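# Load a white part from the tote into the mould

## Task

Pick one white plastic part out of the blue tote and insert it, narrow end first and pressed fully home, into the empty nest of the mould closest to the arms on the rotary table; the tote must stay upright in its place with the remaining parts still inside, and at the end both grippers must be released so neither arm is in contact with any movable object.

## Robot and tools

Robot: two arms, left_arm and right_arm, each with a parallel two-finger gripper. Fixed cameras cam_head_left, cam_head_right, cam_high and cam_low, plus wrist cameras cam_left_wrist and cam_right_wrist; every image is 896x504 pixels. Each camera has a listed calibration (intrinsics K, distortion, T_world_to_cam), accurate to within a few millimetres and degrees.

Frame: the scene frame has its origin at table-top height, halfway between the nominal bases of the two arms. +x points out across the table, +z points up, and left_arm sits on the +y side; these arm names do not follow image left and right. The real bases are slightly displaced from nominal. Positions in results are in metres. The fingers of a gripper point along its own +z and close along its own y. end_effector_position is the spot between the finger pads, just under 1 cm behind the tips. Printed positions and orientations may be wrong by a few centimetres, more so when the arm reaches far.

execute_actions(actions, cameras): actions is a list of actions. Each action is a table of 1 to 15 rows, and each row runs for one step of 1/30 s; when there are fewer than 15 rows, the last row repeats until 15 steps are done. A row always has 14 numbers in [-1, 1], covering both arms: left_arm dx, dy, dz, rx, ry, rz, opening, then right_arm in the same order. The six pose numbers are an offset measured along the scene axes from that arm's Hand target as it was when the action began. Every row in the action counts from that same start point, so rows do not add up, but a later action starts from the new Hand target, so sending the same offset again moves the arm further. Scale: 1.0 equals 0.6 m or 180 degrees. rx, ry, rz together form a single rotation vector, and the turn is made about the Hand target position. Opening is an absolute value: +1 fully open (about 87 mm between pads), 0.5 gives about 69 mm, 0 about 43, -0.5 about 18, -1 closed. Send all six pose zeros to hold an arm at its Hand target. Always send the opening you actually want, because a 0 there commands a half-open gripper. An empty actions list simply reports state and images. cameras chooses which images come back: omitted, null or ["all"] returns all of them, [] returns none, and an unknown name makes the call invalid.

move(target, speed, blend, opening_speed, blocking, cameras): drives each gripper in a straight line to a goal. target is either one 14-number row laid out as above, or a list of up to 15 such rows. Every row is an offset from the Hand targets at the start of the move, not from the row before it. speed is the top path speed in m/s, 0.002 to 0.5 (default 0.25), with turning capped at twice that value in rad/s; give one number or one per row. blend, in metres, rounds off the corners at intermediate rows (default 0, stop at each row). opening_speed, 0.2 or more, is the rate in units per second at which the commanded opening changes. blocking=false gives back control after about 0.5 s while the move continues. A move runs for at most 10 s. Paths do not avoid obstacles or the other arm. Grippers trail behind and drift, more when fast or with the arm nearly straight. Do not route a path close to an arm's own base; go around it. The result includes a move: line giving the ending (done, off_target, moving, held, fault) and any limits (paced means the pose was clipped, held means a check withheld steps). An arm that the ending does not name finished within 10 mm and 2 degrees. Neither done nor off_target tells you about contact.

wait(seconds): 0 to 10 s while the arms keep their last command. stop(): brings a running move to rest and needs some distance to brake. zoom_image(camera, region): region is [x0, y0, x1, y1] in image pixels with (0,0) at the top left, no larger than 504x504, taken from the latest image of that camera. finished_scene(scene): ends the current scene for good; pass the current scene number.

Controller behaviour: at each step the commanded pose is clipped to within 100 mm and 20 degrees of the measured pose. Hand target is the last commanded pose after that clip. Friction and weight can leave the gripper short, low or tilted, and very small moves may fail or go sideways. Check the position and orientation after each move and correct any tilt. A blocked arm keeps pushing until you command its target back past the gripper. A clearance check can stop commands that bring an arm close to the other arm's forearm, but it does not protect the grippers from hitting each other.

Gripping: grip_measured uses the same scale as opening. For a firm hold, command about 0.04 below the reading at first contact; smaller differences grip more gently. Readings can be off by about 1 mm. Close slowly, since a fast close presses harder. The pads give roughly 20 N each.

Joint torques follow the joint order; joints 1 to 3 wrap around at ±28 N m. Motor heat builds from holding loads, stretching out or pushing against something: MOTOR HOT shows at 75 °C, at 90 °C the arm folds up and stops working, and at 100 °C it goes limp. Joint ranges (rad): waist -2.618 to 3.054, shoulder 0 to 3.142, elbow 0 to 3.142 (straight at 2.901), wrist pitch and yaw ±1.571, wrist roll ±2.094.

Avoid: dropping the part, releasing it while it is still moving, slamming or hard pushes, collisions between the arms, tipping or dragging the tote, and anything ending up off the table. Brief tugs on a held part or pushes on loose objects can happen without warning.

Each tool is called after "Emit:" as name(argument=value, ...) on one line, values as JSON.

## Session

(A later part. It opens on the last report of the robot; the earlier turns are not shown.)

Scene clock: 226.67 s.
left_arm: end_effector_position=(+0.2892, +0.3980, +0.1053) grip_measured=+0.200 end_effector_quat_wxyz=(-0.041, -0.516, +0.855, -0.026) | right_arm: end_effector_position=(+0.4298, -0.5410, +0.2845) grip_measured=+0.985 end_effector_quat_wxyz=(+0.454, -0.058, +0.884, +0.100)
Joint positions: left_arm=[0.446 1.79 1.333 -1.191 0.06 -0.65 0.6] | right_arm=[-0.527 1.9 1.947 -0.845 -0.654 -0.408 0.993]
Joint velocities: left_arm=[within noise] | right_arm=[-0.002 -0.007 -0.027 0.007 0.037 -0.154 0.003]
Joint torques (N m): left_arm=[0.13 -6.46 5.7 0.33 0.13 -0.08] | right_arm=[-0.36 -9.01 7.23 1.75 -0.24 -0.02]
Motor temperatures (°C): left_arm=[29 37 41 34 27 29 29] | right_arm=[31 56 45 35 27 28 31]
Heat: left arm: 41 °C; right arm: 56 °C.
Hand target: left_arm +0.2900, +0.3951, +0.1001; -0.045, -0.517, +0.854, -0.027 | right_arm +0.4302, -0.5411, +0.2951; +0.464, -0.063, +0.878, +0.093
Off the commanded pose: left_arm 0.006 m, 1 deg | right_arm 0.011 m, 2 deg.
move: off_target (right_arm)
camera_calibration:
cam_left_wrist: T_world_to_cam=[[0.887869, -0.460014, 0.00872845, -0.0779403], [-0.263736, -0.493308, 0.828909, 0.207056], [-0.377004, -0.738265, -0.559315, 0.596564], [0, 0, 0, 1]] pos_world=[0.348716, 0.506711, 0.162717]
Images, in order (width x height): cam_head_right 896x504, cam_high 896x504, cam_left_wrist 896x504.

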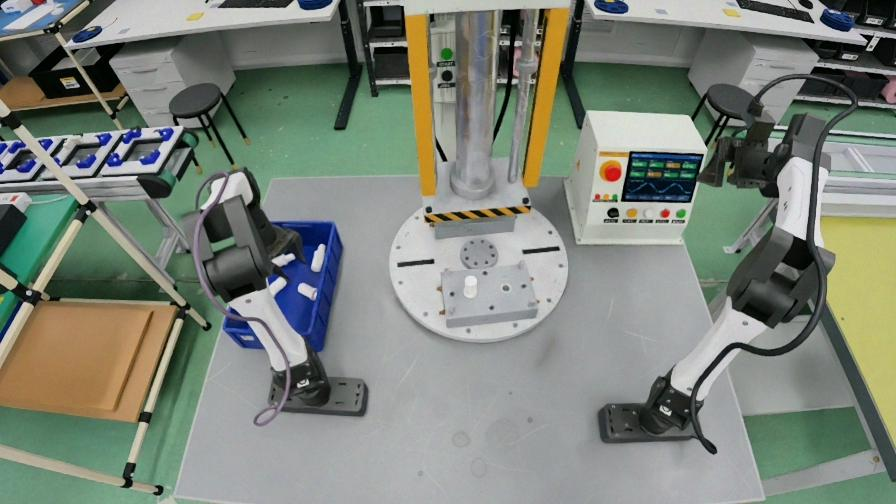

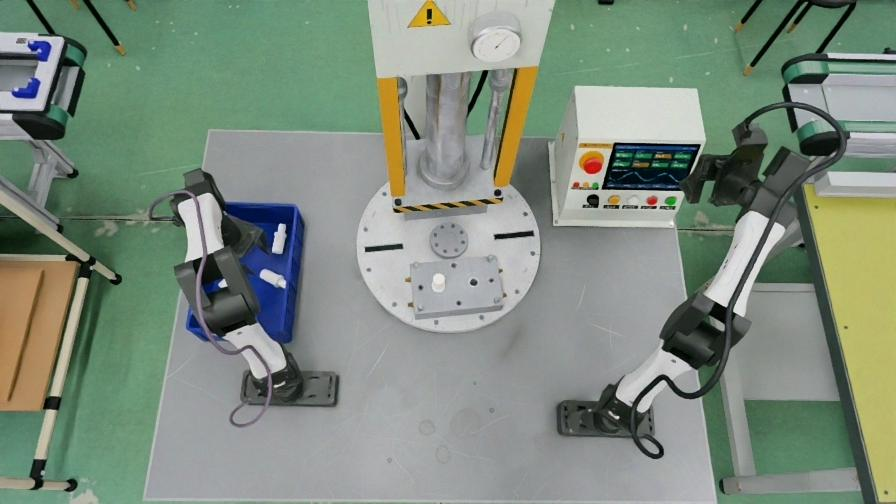

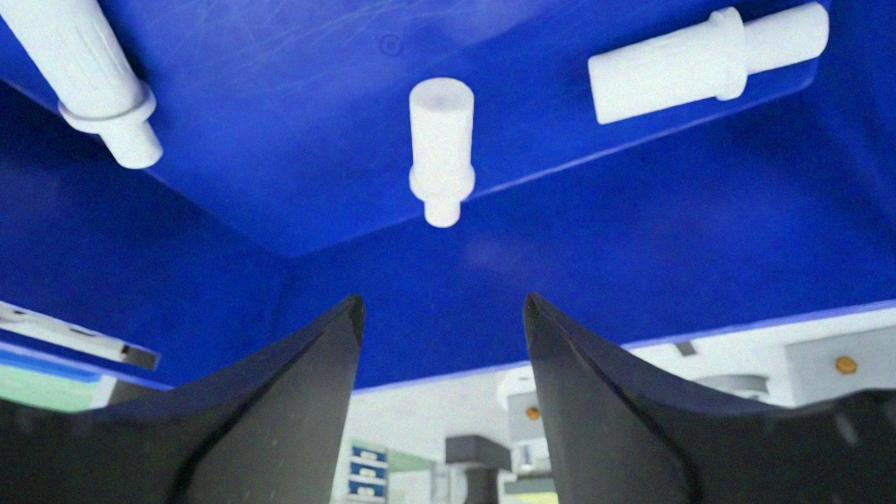

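Emit:
move(target=[0.003,0.003,-0.142,0,0,0,0.2,0,0,0,0,0,0,1], speed=0.06, cameras=["cam_left_wrist","cam_high"])

Scene clock: 235.80 s.
left_arm: end_effector_position=(+0.2975, +0.4021, +0.0286) grip_measured=+0.200 end_effector_quat_wxyz=(-0.023, -0.514, +0.857, -0.020) | right_arm: end_effector_position=(+0.4298, -0.5410, +0.2845) grip_measured=+0.985 end_effector_quat_wxyz=(+0.454, -0.058, +0.884, +0.100)
Joint positions: left_arm=[0.438 1.893 1.151 -0.871 0.046 -0.653 0.6] | right_arm=[-0.527 1.9 1.947 -0.845 -0.654 -0.408 0.993]
Joint velocities: within noise
Joint torques (N m): left_arm=[0.95 -4.74 4.4 0.4 0.26 -0.03] | right_arm=[-0.31 -9.03 7.34 1.76 -0.24 0.02]
Motor temperatures (°C): left_arm=[29 37 40 33 27 29 29] | right_arm=[31 56 45 35 27 28 31]
Heat: left arm: 40 °C; right arm: 56 °C.
Hand target: left_arm +0.2919, +0.3969, +0.0149; -0.045, -0.517, +0.854, -0.027 | right_arm +0.4302, -0.5411, +0.2951; +0.464, -0.063, +0.878, +0.093
Off the commanded pose: left_arm 0.016 m, 3 deg | right_arm 0.011 m, 2 deg.
move: off_target (left_arm, right_arm)
camera_calibration:
cam_left_wrist: T_world_to_cam=[[0.884851, -0.465518, 0.0182058, -0.0799329], [-0.286967, -0.513845, 0.808464, 0.290577], [-0.367, -0.720594, -0.588264, 0.550582], [0, 0, 0, 1]] pos_world=[0.356178, 0.508847, 0.0904218]
Images, in order (width x height): cam_high 896x504, cam_left_wrist 896x504.

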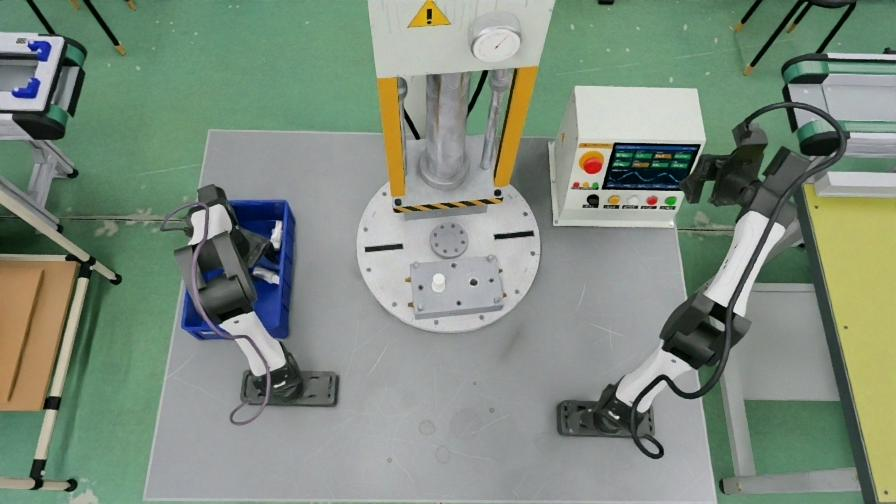

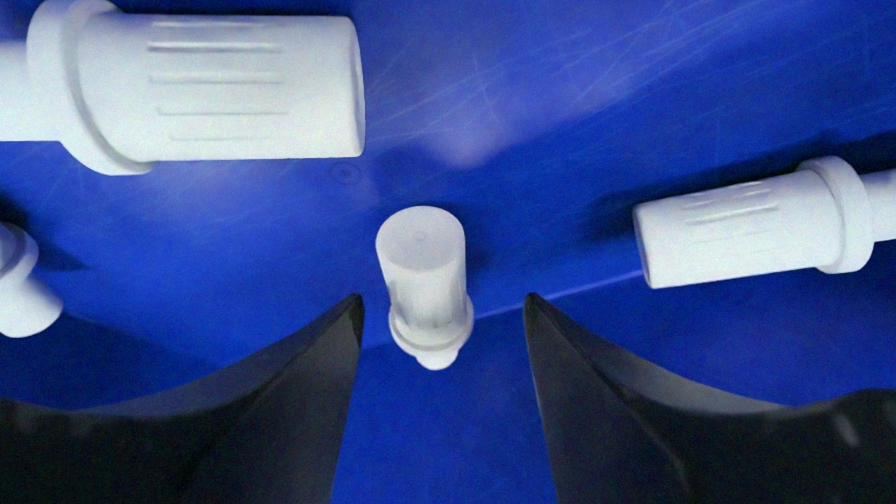

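Emit:
move(target=[-0.0,-0.0,0.04,0,0,0,0.2,0,0,0,0,0,0,1], speed=0.1, cameras=["cam_left_wrist","cam_high","cam_head_left"])

Emit:
zoom_image(camera="cam_high", region=[150, 170, 310, 350])

Emit:
zoom_image(camera="cam_head_left", region=[190, 150, 370, 370])

Scene clock: 266.00 s.
left_arm: end_effector_position=(+0.2890, +0.3972, +0.0330) grip_measured=+0.200 end_effector_quat_wxyz=(-0.046, -0.514, +0.857, -0.021) | right_arm: end_effector_position=(+0.4298, -0.5410, +0.2845) grip_measured=+0.985 end_effector_quat_wxyz=(+0.454, -0.058, +0.884, +0.100)
Joint positions: left_arm=[0.438 1.893 1.161 -0.924 0.051 -0.653 0.6] | right_arm=[-0.527 1.9 1.947 -0.845 -0.654 -0.408 0.993]
Joint velocities: within noise
Joint torques (N m): left_arm=[0.95 -7.91 7.9 -0.03 0.22 -0.02] | right_arm=[-0.36 -9.01 7.35 1.74 -0.21 0.01]
Motor temperatures (°C): left_arm=[29 38 40 32 27 29 29] | right_arm=[31 56 46 35 27 28 31]
Heat: left arm: 40 °C; right arm: 56 °C.
Hand target: left_arm +0.2918, +0.3969, +0.0389; -0.045, -0.517, +0.854, -0.027 | right_arm +0.4302, -0.5411, +0.2951; +0.464, -0.063, +0.878, +0.093
Off the commanded pose: left_arm 0.007 m, 1 deg | right_arm 0.011 m, 2 deg.
move: off_target (right_arm)
camera_calibration:
cam_left_wrist: T_world_to_cam=[[0.885267, -0.46506, -0.0047578, -0.0743101], [-0.255567, -0.494982, 0.830469, 0.264806], [-0.388573, -0.733971, -0.557044, 0.557046], [0, 0, 0, 1]] pos_world=[0.349913, 0.505371, 0.0900321]
Images, in order (width x height): cam_head_left 896x504, cam_high 896x504, cam_left_wrist 896x504.

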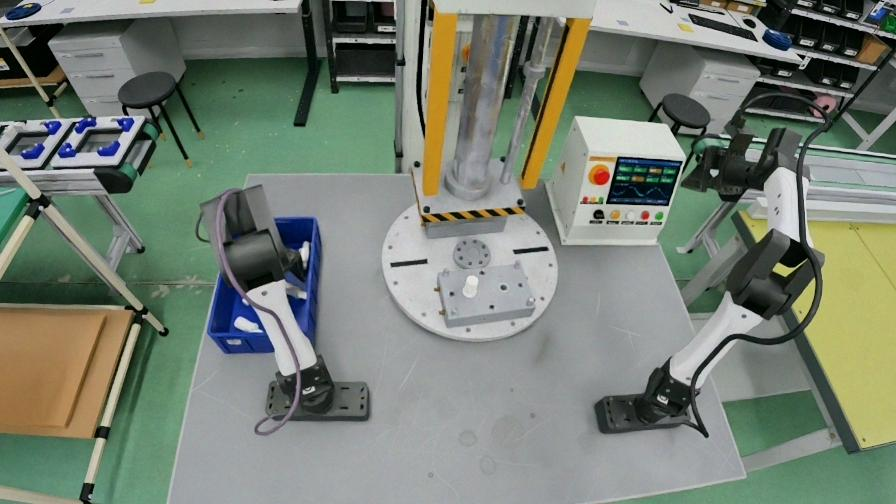

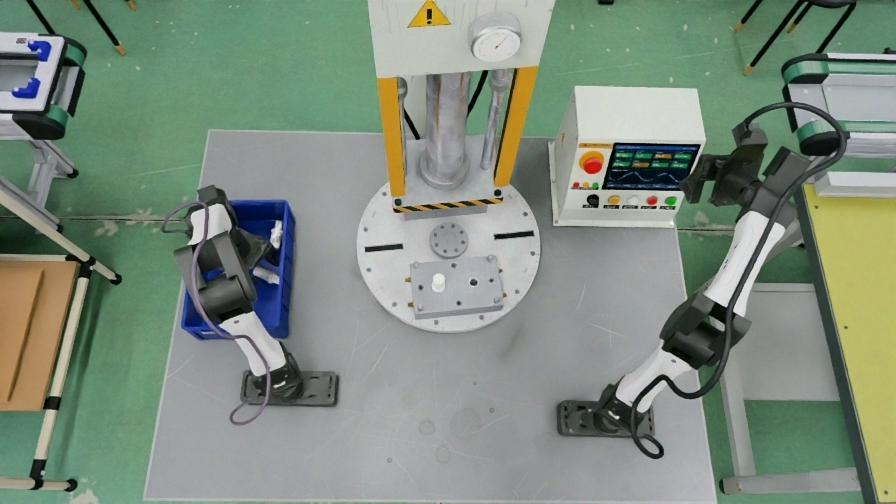

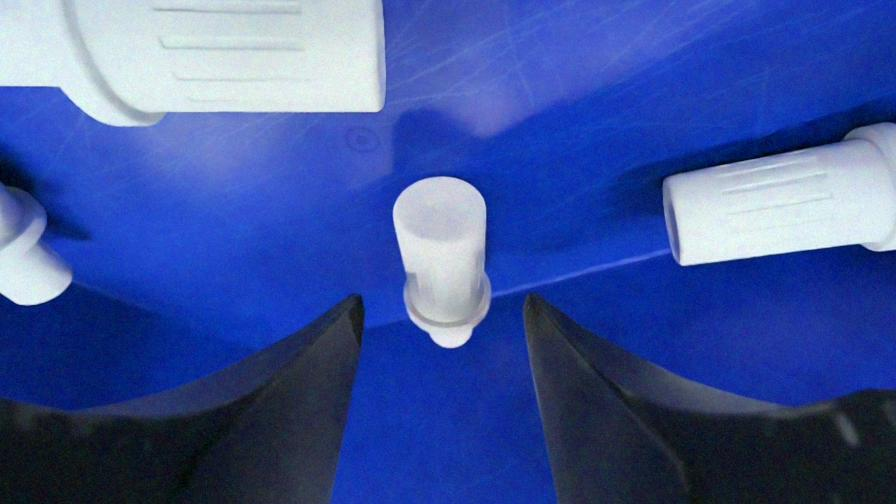

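Scaled by 2.800 from the camera's 896x504 image, which has a finer 1280x720 frame.

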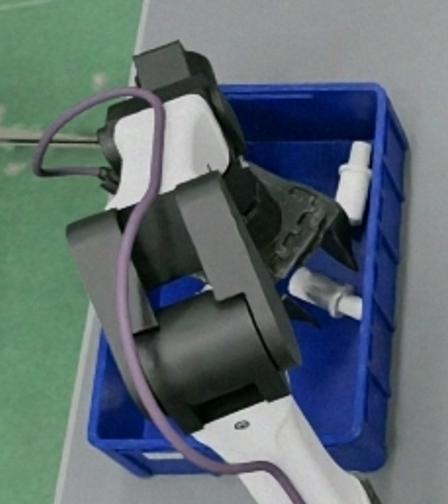

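Scaled by 2.291 from the camera's 896x504 image, which has a finer 1280x720 frame.

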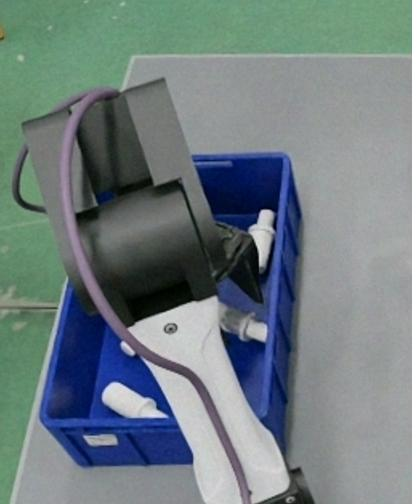

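Emit:
move(target=[[0,0,0.2,0,0,0,0.2,0,0,0,0,0,0,1],[0.06,-0.012,0.35,0.1457,-0.2615,-0.3429,0.2,0,0,0,0,0,0,1]], blend=0.03, cameras=["cam_left_wrist","cam_high"])

Scene clock: 290.57 s.
left_arm: end_effector_position=(+0.3290, +0.3896, +0.2470) grip_measured=+0.200 end_effector_quat_wxyz=(+0.374, +0.027, +0.927, -0.014) | right_arm: end_effector_position=(+0.4298, -0.5410, +0.2845) grip_measured=+0.985 end_effector_quat_wxyz=(+0.454, -0.058, +0.884, +0.100)
Joint positions: left_arm=[0.376 1.228 1.24 -0.862 0.293 0.311 0.6] | right_arm=[-0.527 1.9 1.947 -0.845 -0.654 -0.408 0.993]
Joint velocities: within noise
Joint torques (N m): left_arm=[1.33 -4.92 6.71 1.59 0.4 0.11] | right_arm=[-0.2 -9.01 7.41 1.74 -0.23 0]
Motor temperatures (°C): left_arm=[29 40 41 31 27 29 29] | right_arm=[31 57 46 35 27 28 31]
Heat: left arm: 41 °C; right arm: 57 °C.
Hand target: left_arm +0.3278, +0.3897, +0.2489; +0.383, +0.032, +0.923, -0.013 | right_arm +0.4302, -0.5411, +0.2951; +0.464, -0.063, +0.878, +0.093
Off the commanded pose: left_arm 0.002 m, 1 deg | right_arm 0.011 m, 2 deg.
move: off_target (right_arm)
camera_calibration:
cam_left_wrist: T_world_to_cam=[[-0.0617172, -0.997984, 0.0147734, 0.402194], [-0.99169, 0.0629886, 0.112178, 0.295718], [-0.112882, -0.00772736, -0.993578, 0.420359], [0, 0, 0, 1]] pos_world=[0.365534, 0.386005, 0.378545]
Images, in order (width x height): cam_high 896x504, cam_left_wrist 896x504.

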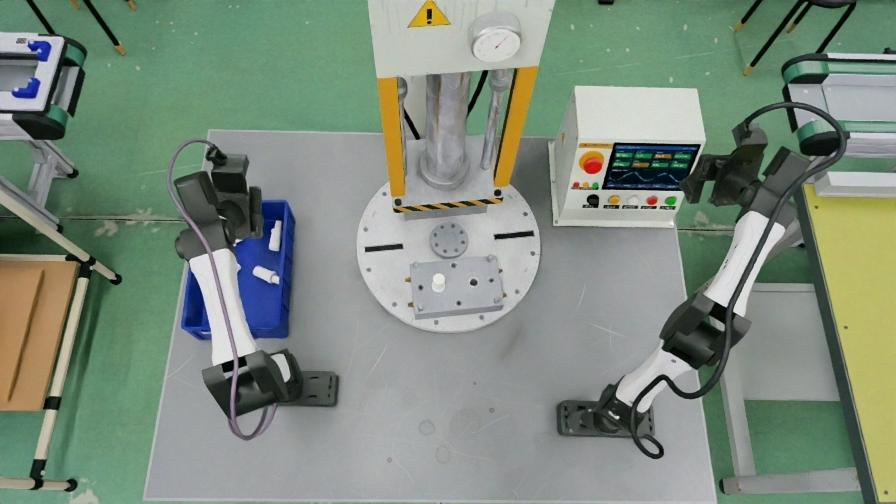

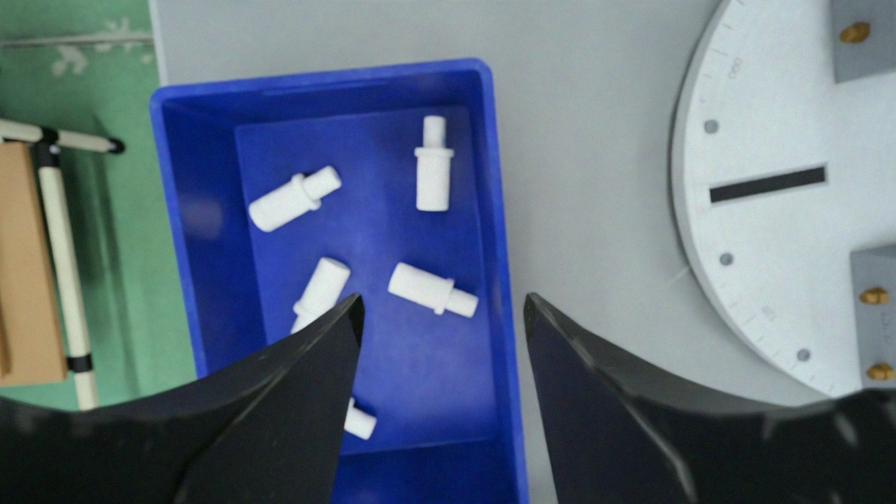

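Emit:
move(target=[[0.073,-0.001,-0.215,0,0,0,0.13,0,0,0,0,0,0,1],[0.069,-0.001,-0.395,0,0,0,0.13,0,0,0,0,0,0,1]], speed=[0.2,0.07], blend=0.02, cameras=["cam_left_wrist"])

Scene clock: 302.23 s.
left_arm: end_effector_position=(+0.3724, +0.3933, +0.0193) grip_measured=+0.130 end_effector_quat_wxyz=(+0.390, +0.034, +0.920, -0.007) | right_arm: end_effector_position=(+0.4298, -0.5410, +0.2845) grip_measured=+0.985 end_effector_quat_wxyz=(+0.454, -0.058, +0.884, +0.100)
Joint positions: left_arm=[0.33 1.639 0.577 0.257 0.264 0.285 0.565] | right_arm=[-0.527 1.9 1.947 -0.845 -0.654 -0.408 0.993]
Joint velocities: within noise
Joint torques (N m): left_arm=[0.24 -4.33 5.22 1.61 0.27 -0.06] | right_arm=[-0.34 -8.91 7.35 1.76 -0.24 0.01]
Motor temperatures (°C): left_arm=[29 39 42 33 27 29 29] | right_arm=[30 57 46 36 27 28 31]
Heat: left arm: 42 °C; right arm: 57 °C.
Hand target: left_arm +0.3691, +0.3892, +0.0118; +0.383, +0.032, +0.923, -0.013 | right_arm +0.4302, -0.5411, +0.2951; +0.464, -0.063, +0.878, +0.093
Off the commanded pose: left_arm 0.009 m, 1 deg | right_arm 0.011 m, 2 deg.
move: off_target (right_arm)
camera_calibration:
cam_left_wrist: T_world_to_cam=[[-0.0688783, -0.997617, -0.00401327, 0.414771], [-0.994495, 0.0683432, 0.0794288, 0.36366], [-0.0789653, 0.0094621, -0.996832, 0.179813], [0, 0, 0, 1]] pos_world=[0.404426, 0.387228, 0.152022]
Images, in order (width x height): cam_left_wrist 896x504.

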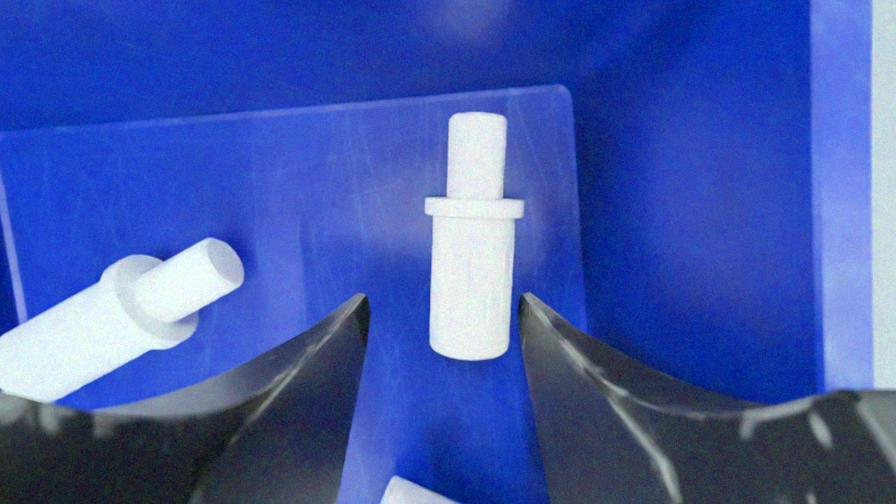

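Emit:
move(target=[-0.005,-0.017,-0.002,0,0,0,0.13,0,0,0,0,0,0,1], speed=0.05, cameras=["cam_left_wrist"])

Scene clock: 307.37 s.
left_arm: end_effector_position=(+0.3711, +0.3856, +0.0161) grip_measured=+0.130 end_effector_quat_wxyz=(+0.391, +0.031, +0.920, -0.008) | right_arm: end_effector_position=(+0.4298, -0.5410, +0.2845) grip_measured=+0.985 end_effector_quat_wxyz=(+0.454, -0.058, +0.884, +0.100)
Joint positions: left_arm=[0.304 1.639 0.554 0.287 0.246 0.26 0.565] | right_arm=[-0.527 1.9 1.947 -0.845 -0.654 -0.408 0.993]
Joint velocities: within noise
Joint torques (N m): left_arm=[-0.43 -5.31 4.83 1.54 0.2 -0.11] | right_arm=[-0.21 -8.94 7.21 1.77 -0.23 0.01]
Motor temperatures (°C): left_arm=[29 38 41 34 27 29 29] | right_arm=[30 57 46 36 27 28 31]
Heat: left arm: 41 °C; right arm: 57 °C.
Hand target: left_arm +0.3661, +0.3790, +0.0106; +0.383, +0.032, +0.923, -0.013 | right_arm +0.4302, -0.5411, +0.2951; +0.464, -0.063, +0.878, +0.093
Off the commanded pose: left_arm 0.010 m, 1 deg | right_arm 0.011 m, 2 deg.
move: off_target (right_arm)
camera_calibration:
cam_left_wrist: T_world_to_cam=[[-0.0648486, -0.997895, -0.000683904, 0.405536], [-0.994953, 0.0646049, 0.076772, 0.364822], [-0.0765662, 0.00565901, -0.997048, 0.177137], [0, 0, 0, 1]] pos_world=[0.402842, 0.38011, 0.148884]
Images, in order (width x height): cam_left_wrist 896x504.

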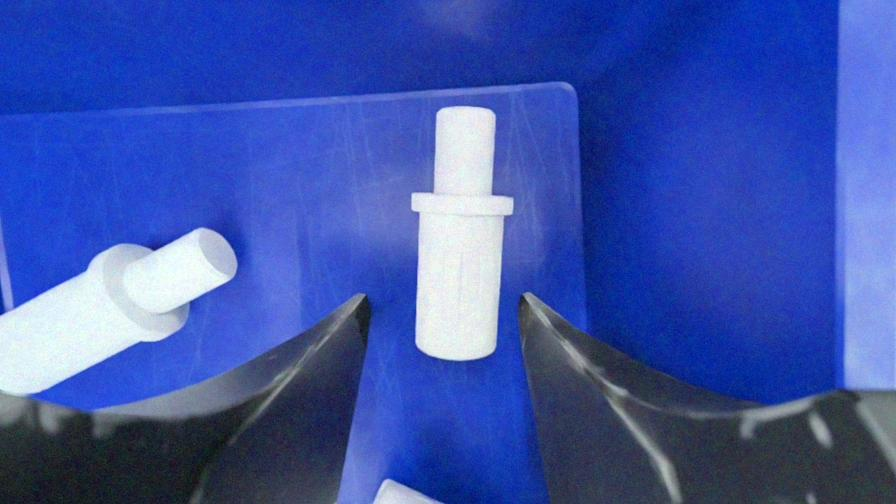

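Emit:
move(target=[0,0,0,0,0,0,-0.55,0,0,0,0,0,0,1], opening_speed=0.5, speed=0.05, cameras=[])

Emit:
move(target=[0,0,0.35,0,0,0,-0.55,0,0,0,0,0,0,1], speed=0.12, cameras=["cam_left_wrist"])

Emit:
move(target=[-0.443,-0.532,0.0,0,0,0,-0.55,0,0,0,0,0,0,1], speed=0.2)

Scene clock: 317.33 s.
left_arm: end_effector_position=(+0.3716, +0.3838, +0.0162) grip_measured=-0.345 end_effector_quat_wxyz=(+0.391, +0.034, +0.920, -0.008) | right_arm: end_effector_position=(+0.4298, -0.5410, +0.2845) grip_measured=+0.985 end_effector_quat_wxyz=(+0.454, -0.058, +0.884, +0.100)
Joint positions: left_arm=[0.299 1.639 0.554 0.288 0.246 0.259 0.328] | right_arm=[-0.527 1.9 1.947 -0.845 -0.654 -0.408 0.993]
Joint velocities: within noise
Joint torques (N m): left_arm=[-0.03 -5.34 4.83 1.52 0.21 -0.09] | right_arm=[-0.34 -8.9 7.3 1.78 -0.23 -0.01]
Motor temperatures (°C): left_arm=[29 38 41 34 27 29 29] | right_arm=[30 57 46 36 27 28 31]
Heat: left arm: 41 °C; right arm: 57 °C.
Hand target: left_arm +0.3662, +0.3789, +0.0107; +0.383, +0.032, +0.923, -0.013 | right_arm +0.4302, -0.5411, +0.2951; +0.464, -0.063, +0.878, +0.093
Off the commanded pose: left_arm 0.009 m, 1 deg | right_arm 0.011 m, 2 deg.
move: off_target (right_arm)
No camera images: "cameras" was empty.

Scene clock: 319.87 s.
left_arm: end_effector_position=(+0.3640, +0.3816, +0.2071) grip_measured=-0.345 end_effector_quat_wxyz=(+0.370, +0.030, +0.929, -0.016) | right_arm: end_effector_position=(+0.4298, -0.5410, +0.2845) grip_measured=+0.985 end_effector_quat_wxyz=(+0.454, -0.058, +0.884, +0.100)
Joint positions: left_arm=[0.299 1.326 1.151 -0.671 0.246 0.258 0.328] | right_arm=[-0.527 1.9 1.947 -0.845 -0.654 -0.408 0.993]
Joint velocities: within noise
Joint torques (N m): left_arm=[-0.06 -5.82 10.61 1.37 0.21 -0.07] | right_arm=[-0.43 -9.01 7.27 1.75 -0.23 -0.01]
Motor temperatures (°C): left_arm=[29 38 41 34 27 29 29] | right_arm=[30 57 46 36 27 28 31]
Heat: left arm: 41 °C; right arm: 57 °C.
Hand target: left_arm +0.3662, +0.3790, +0.2206; +0.383, +0.032, +0.923, -0.013 | right_arm +0.4302, -0.5411, +0.2951; +0.464, -0.063, +0.878, +0.093
Off the commanded pose: left_arm 0.014 m, 2 deg | right_arm 0.011 m, 2 deg.
move: off_target (left_arm, right_arm)
camera_calibration:
cam_left_wrist: T_world_to_cam=[[-0.0687324, -0.997495, 0.0167464, 0.398854], [-0.990036, 0.0702672, 0.122031, 0.330036], [-0.122902, -0.00819199, -0.992385, 0.388199], [0, 0, 0, 1]] pos_world=[0.401872, 0.377844, 0.338288]
Images, in order (width x height): cam_left_wrist 896x504.

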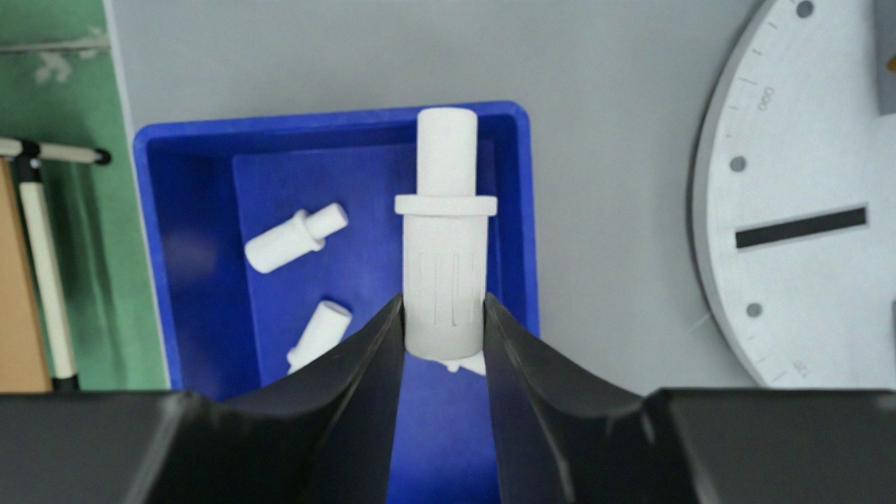

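Scene clock: 322.90 s.
left_arm: end_effector_position=(+0.0996, +0.0636, +0.2170) grip_measured=-0.345 end_effector_quat_wxyz=(+0.375, +0.033, +0.926, -0.013) | right_arm: end_effector_position=(+0.4298, -0.5410, +0.2845) grip_measured=+0.985 end_effector_quat_wxyz=(+0.454, -0.058, +0.884, +0.100)
Joint positions: left_arm=[-1.639 1.487 1.394 -1.487 -0.77 -1.584 0.328] | right_arm=[-0.527 1.9 1.947 -0.845 -0.654 -0.408 0.993]
Joint velocities: within noise
Joint torques (N m): left_arm=[0.18 -3.47 9.2 0.1 -0.58 -0.1] | right_arm=[-0.29 -8.95 7.38 1.76 -0.23 0.02]
Motor temperatures (°C): left_arm=[29 38 41 33 27 29 29] | right_arm=[30 57 46 36 27 28 31]
Heat: left arm: 41 °C; right arm: 57 °C.
Hand target: left_arm +0.1004, +0.0597, +0.2206; +0.383, +0.032, +0.923, -0.013 | right_arm +0.4302, -0.5411, +0.2951; +0.464, -0.063, +0.878, +0.093
Off the commanded pose: left_arm 0.005 m, 1 deg | right_arm 0.011 m, 2 deg.
move: off_target (right_arm)
camera_calibration:
cam_left_wrist: T_world_to_cam=[[-0.0720973, -0.99735, 0.00971635, 0.0652051], [-0.99126, 0.0727293, 0.110061, 0.0919604], [-0.110476, -0.00169632, -0.993877, 0.361617], [0, 0, 0, 1]] pos_world=[0.135808, 0.0589575, 0.348648]

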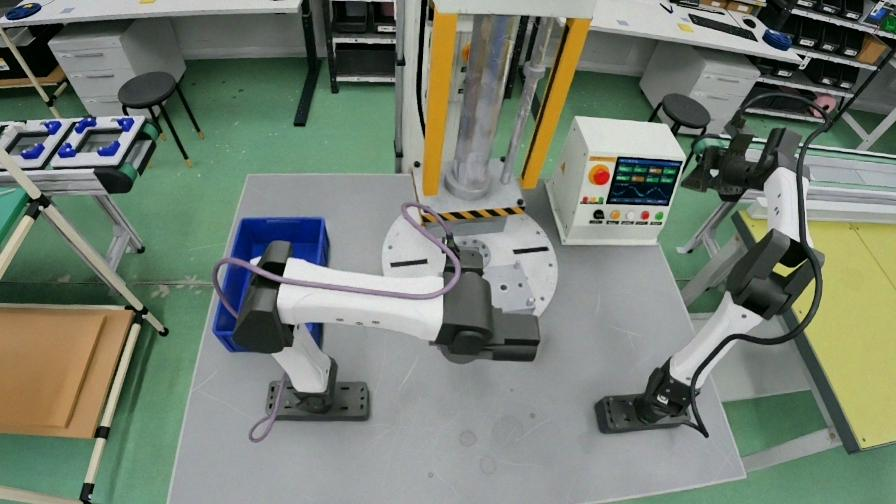

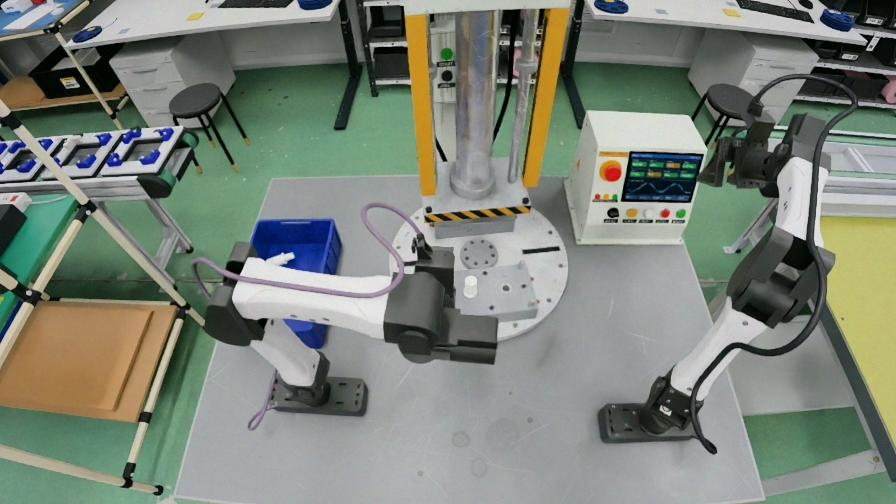

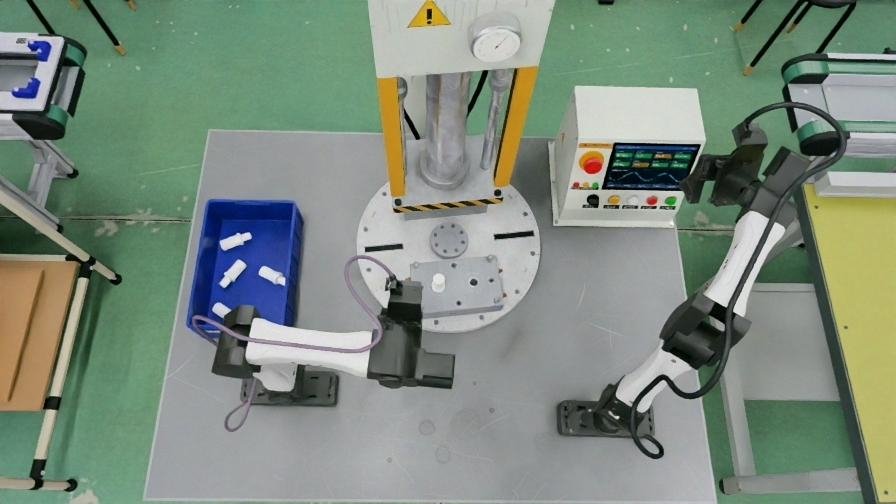

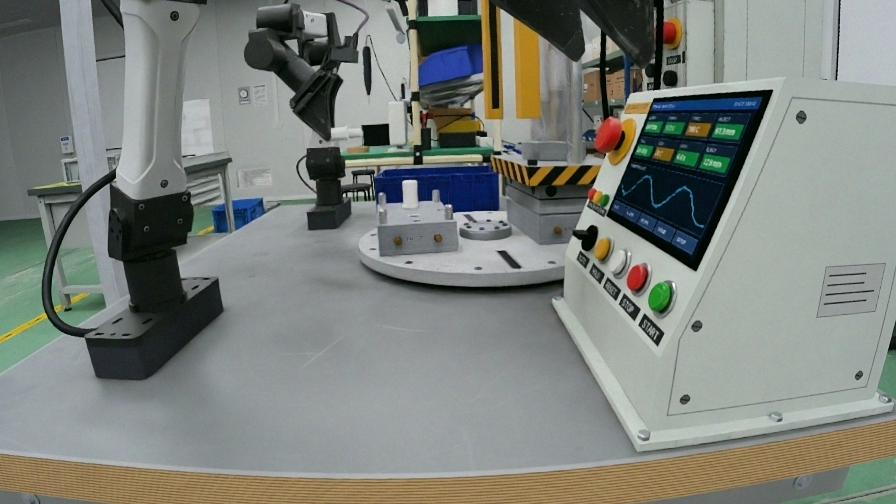

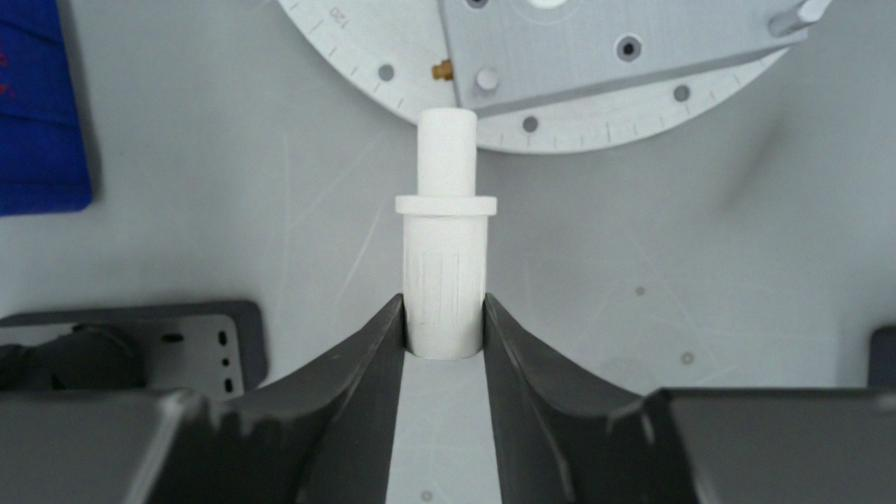

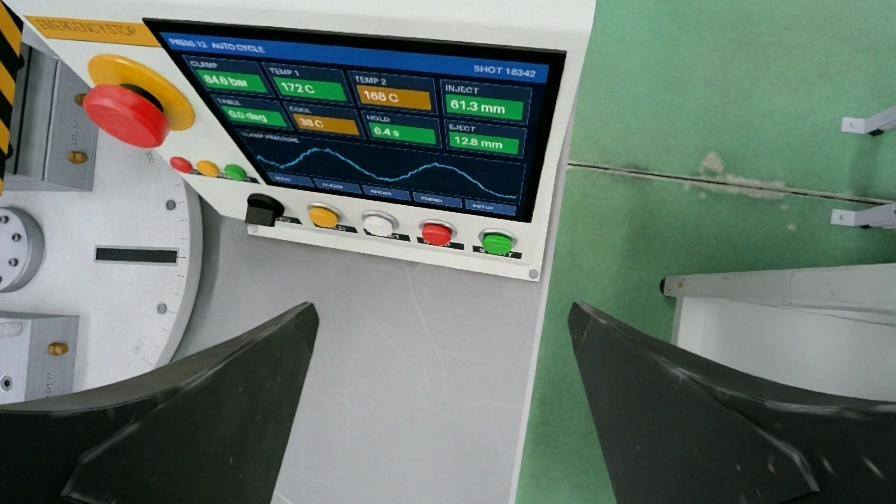

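Emit:
move(target=[[-0.033,0,-0.25,0,0,0,-0.55,0,0,0,0,0,0,1],[-0.033,0,-0.345,0,0,0,-0.55,0,0,0,0,0,0,1]], speed=[0.15,0.05], cameras=["cam_left_wrist","cam_low"])

Emit:
zoom_image(camera="cam_low", region=[280, 100, 440, 250])

Scene clock: 333.47 s.
left_arm: end_effector_position=(+0.0821, +0.0570, +0.0199) grip_measured=-0.345 end_effector_quat_wxyz=(+0.384, +0.030, +0.923, -0.018) | right_arm: end_effector_position=(+0.4298, -0.5410, +0.2845) grip_measured=+0.985 end_effector_quat_wxyz=(+0.454, -0.058, +0.884, +0.100)
Joint positions: left_arm=[-1.718 1.741 0.816 -0.726 -0.786 -1.697 0.328] | right_arm=[-0.527 1.9 1.947 -0.845 -0.654 -0.408 0.993]
Joint velocities: within noise
Joint torques (N m): left_arm=[0.25 -4.48 4.53 0.23 -0.38 -0.08] | right_arm=[-0.36 -8.96 7.41 1.74 -0.24 0]
Motor temperatures (°C): left_arm=[29 37 42 32 27 29 29] | right_arm=[30 57 46 36 27 28 31]
Heat: left arm: 42 °C; right arm: 57 °C.
Hand target: left_arm +0.0806, +0.0597, +0.0137; +0.383, +0.032, +0.923, -0.013 | right_arm +0.4302, -0.5411, +0.2951; +0.464, -0.063, +0.878, +0.093
Off the commanded pose: left_arm 0.007 m, 1 deg | right_arm 0.011 m, 2 deg.
move: off_target (right_arm)
camera_calibration:
cam_left_wrist: T_world_to_cam=[[-0.0709217, -0.997287, 0.0197248, 0.0589944], [-0.993175, 0.0724374, 0.0914145, 0.0972774], [-0.0925952, -0.0131069, -0.995618, 0.163], [0, 0, 0, 1]] pos_world=[0.11589, 0.0539243, 0.15223]
Images, in order (width x height): cam_low 896x504, cam_left_wrist 896x504.

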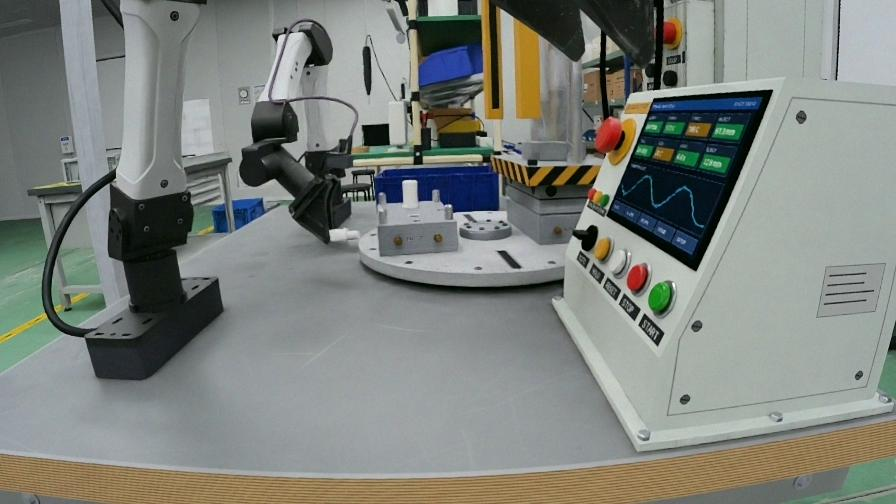

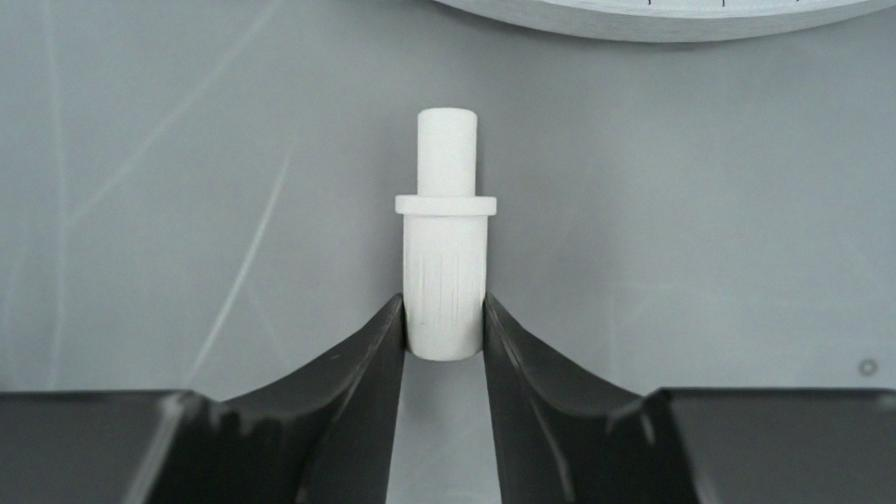

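Scaled by 3.150 from the camera's 896x504 image, which has a finer 1280x720 frame.

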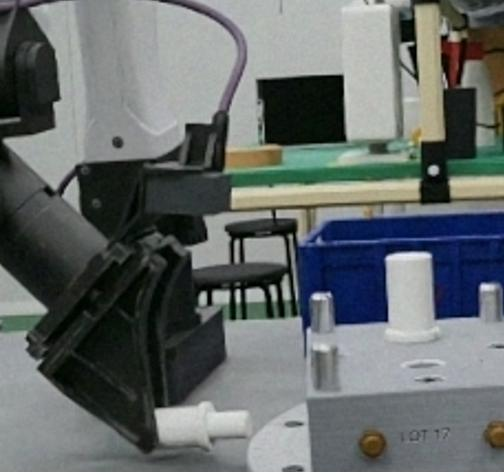

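Emit:
move(target=[0,0,-0.009,0,0,0,-0.55,0,0,0,0,0,0,1], speed=0.03, cameras=["cam_left_wrist","cam_low"])

Emit:
zoom_image(camera="cam_low", region=[300, 200, 400, 270])

Scene clock: 339.37 s.
left_arm: end_effector_position=(+0.0821, +0.0574, +0.0150) grip_measured=-0.345 end_effector_quat_wxyz=(+0.384, +0.031, +0.923, -0.017) | right_arm: end_effector_position=(+0.4298, -0.5410, +0.2845) grip_measured=+0.985 end_effector_quat_wxyz=(+0.454, -0.058, +0.884, +0.100)
Joint positions: left_arm=[-1.718 1.755 0.808 -0.706 -0.786 -1.697 0.328] | right_arm=[-0.527 1.9 1.947 -0.845 -0.654 -0.408 0.993]
Joint velocities: within noise
Joint torques (N m): left_arm=[0.23 -4.41 4.37 0.25 -0.38 -0.07] | right_arm=[-0.36 -9.01 7.28 1.72 -0.22 0]
Motor temperatures (°C): left_arm=[29 37 41 32 28 29 29] | right_arm=[30 57 46 36 27 28 31]
Heat: left arm: 41 °C; right arm: 57 °C.
Hand target: left_arm +0.0806, +0.0597, +0.0083; +0.383, +0.032, +0.923, -0.013 | right_arm +0.4302, -0.5411, +0.2951; +0.464, -0.063, +0.878, +0.093
Off the commanded pose: left_arm 0.007 m, 0 deg | right_arm 0.011 m, 2 deg.
move: off_target (right_arm)
camera_calibration:
cam_left_wrist: T_world_to_cam=[[-0.0709274, -0.997322, 0.0178252, 0.0594607], [-0.993202, 0.0722653, 0.0912504, 0.0977706], [-0.0922942, -0.0112319, -0.995668, 0.157983], [0, 0, 0, 1]] pos_world=[0.115904, 0.0540104, 0.147317]
Images, in order (width x height): cam_low 896x504, cam_left_wrist 896x504.

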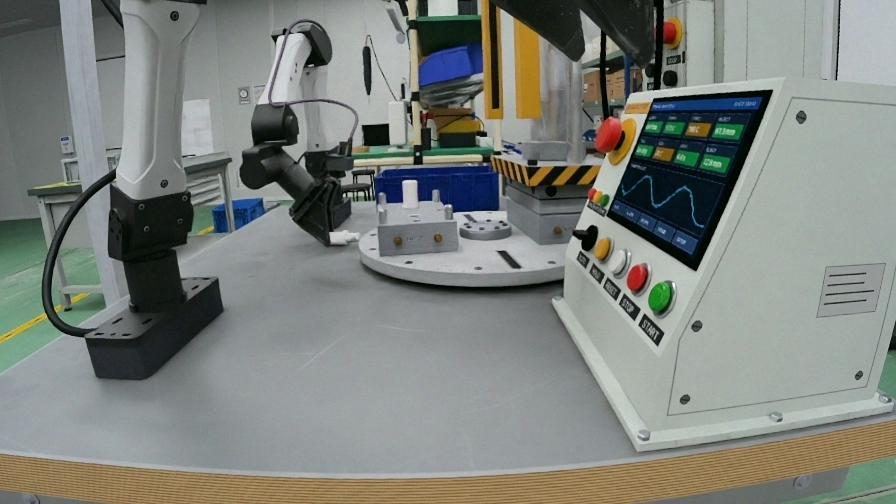

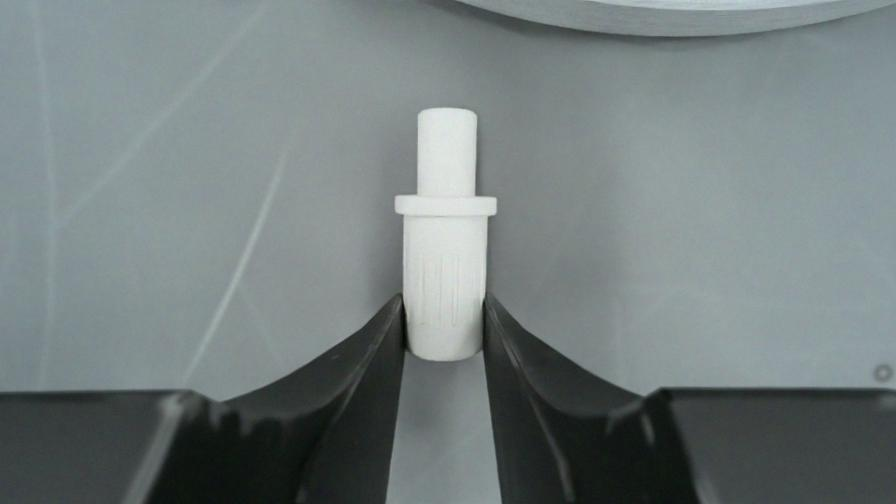

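Scaled by 5.040 from the camera's 896x504 image, which has a finer 1280x720 frame.

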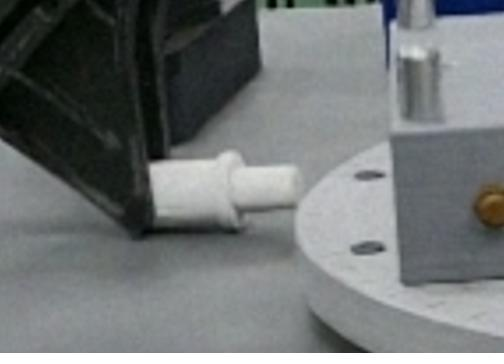

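Emit:
move(target=[0.004,-0.004,0.009,0,0,0,0.2,0,0,0,0,0,0,1], opening_speed=0.4, speed=0.03, cameras=["cam_left_wrist"])

Emit:
move(target=[[0,0,0.2,0,0,0,0.2,0,0,0,0,0,0,1],[0,0,0.35,0,0,-0.411,0.2,0,0,0,0,0,0,1]], speed=0.25, blend=0.02, cameras=["cam_left_wrist"])

Scene clock: 374.67 s.
left_arm: end_effector_position=(+0.0821, +0.0573, +0.0150) grip_measured=+0.200 end_effector_quat_wxyz=(+0.384, +0.031, +0.923, -0.017) | right_arm: end_effector_position=(+0.4298, -0.5410, +0.2845) grip_measured=+0.985 end_effector_quat_wxyz=(+0.454, -0.058, +0.884, +0.100)
Joint positions: left_arm=[-1.718 1.755 0.808 -0.706 -0.786 -1.697 0.6] | right_arm=[-0.527 1.9 1.947 -0.845 -0.654 -0.408 0.993]
Joint velocities: within noise
Joint torques (N m): left_arm=[1.11 -5.2 5.71 0.11 -0.38 0.08] | right_arm=[-0.39 -9.06 7.32 1.73 -0.22 -0.02]
Motor temperatures (°C): left_arm=[29 36 40 31 28 29 29] | right_arm=[30 58 46 36 27 28 31]
Heat: left arm: 40 °C; right arm: 58 °C.
Hand target: left_arm +0.0830, +0.0573, +0.0137; +0.383, +0.032, +0.923, -0.013 | right_arm +0.4302, -0.5411, +0.2951; +0.464, -0.063, +0.878, +0.093
Off the commanded pose: left_arm 0.002 m, 0 deg | right_arm 0.011 m, 2 deg.
move: off_target (right_arm)
camera_calibration:
cam_left_wrist: T_world_to_cam=[[-0.0709263, -0.997315, 0.0182051, 0.0593683], [-0.993197, 0.0722997, 0.0912832, 0.0977607], [-0.0923544, -0.0116069, -0.995659, 0.158002], [0, 0, 0, 1]] pos_world=[0.115899, 0.0539748, 0.147311]
Images, in order (width x height): cam_left_wrist 896x504.

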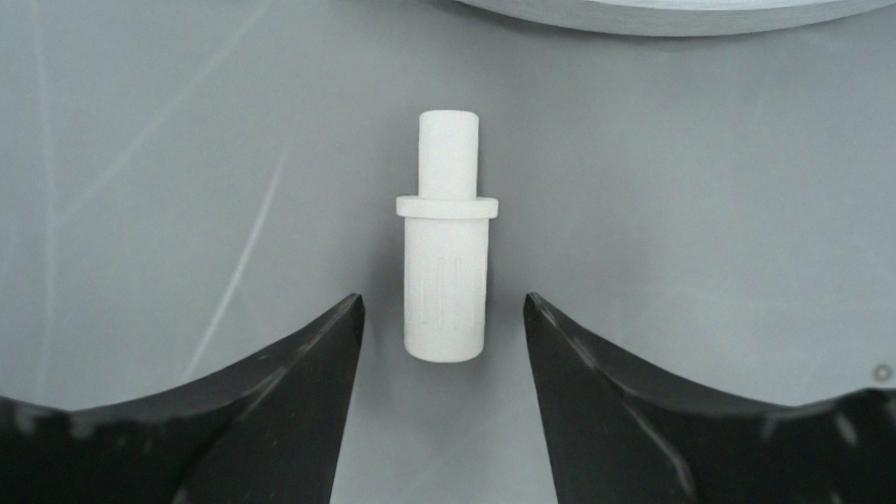

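Scene clock: 378.60 s.
left_arm: end_effector_position=(+0.0825, +0.0583, +0.2131) grip_measured=+0.200 end_effector_quat_wxyz=(+0.292, +0.581, +0.723, -0.233) | right_arm: end_effector_position=(+0.4298, -0.5410, +0.2845) grip_measured=+0.985 end_effector_quat_wxyz=(+0.454, -0.058, +0.884, +0.100)
Joint positions: left_arm=[-1.355 0.988 0.969 -0.786 -0.012 -0.009 0.6] | right_arm=[-0.527 1.9 1.947 -0.845 -0.654 -0.408 0.993]
Joint velocities: within noise
Joint torques (N m): left_arm=[1.32 -2.55 10.74 1.43 0.23 0.11] | right_arm=[-0.25 -8.95 7.31 1.72 -0.21 0.02]
Motor temperatures (°C): left_arm=[29 36 41 31 28 29 29] | right_arm=[30 58 46 36 27 28 31]
Heat: left arm: 41 °C; right arm: 58 °C.
Hand target: left_arm +0.0829, +0.0573, +0.2236; +0.298, +0.581, +0.718, -0.241 | right_arm +0.4302, -0.5411, +0.2951; +0.464, -0.063, +0.878, +0.093
Off the commanded pose: left_arm 0.011 m, 1 deg | right_arm 0.011 m, 2 deg.
move: off_target (left_arm, right_arm)
camera_calibration:
cam_left_wrist: T_world_to_cam=[[-0.97641, -0.215781, 0.00783744, 0.0881258], [-0.213492, 0.97021, 0.114515, -0.0416285], [-0.0323141, 0.11014, -0.993391, 0.342795], [0, 0, 0, 1]] pos_world=[0.0882367, 0.0216488, 0.344606]
Images, in order (width x height): cam_left_wrist 896x504.

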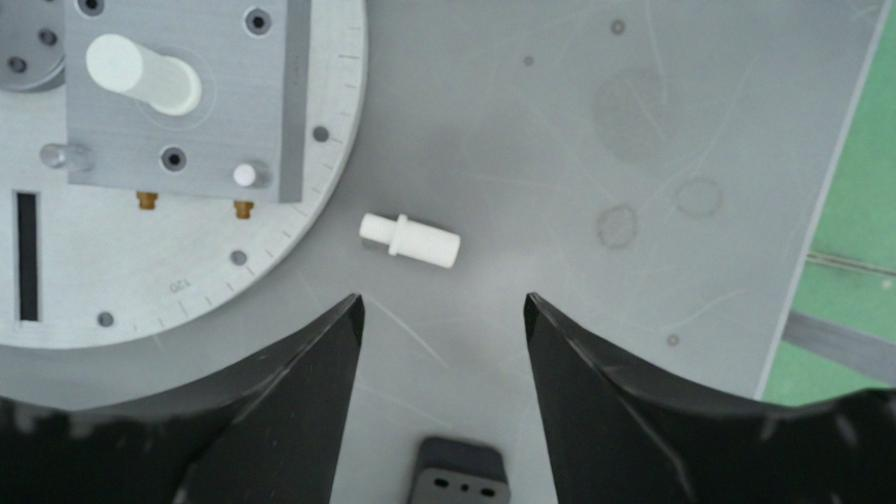

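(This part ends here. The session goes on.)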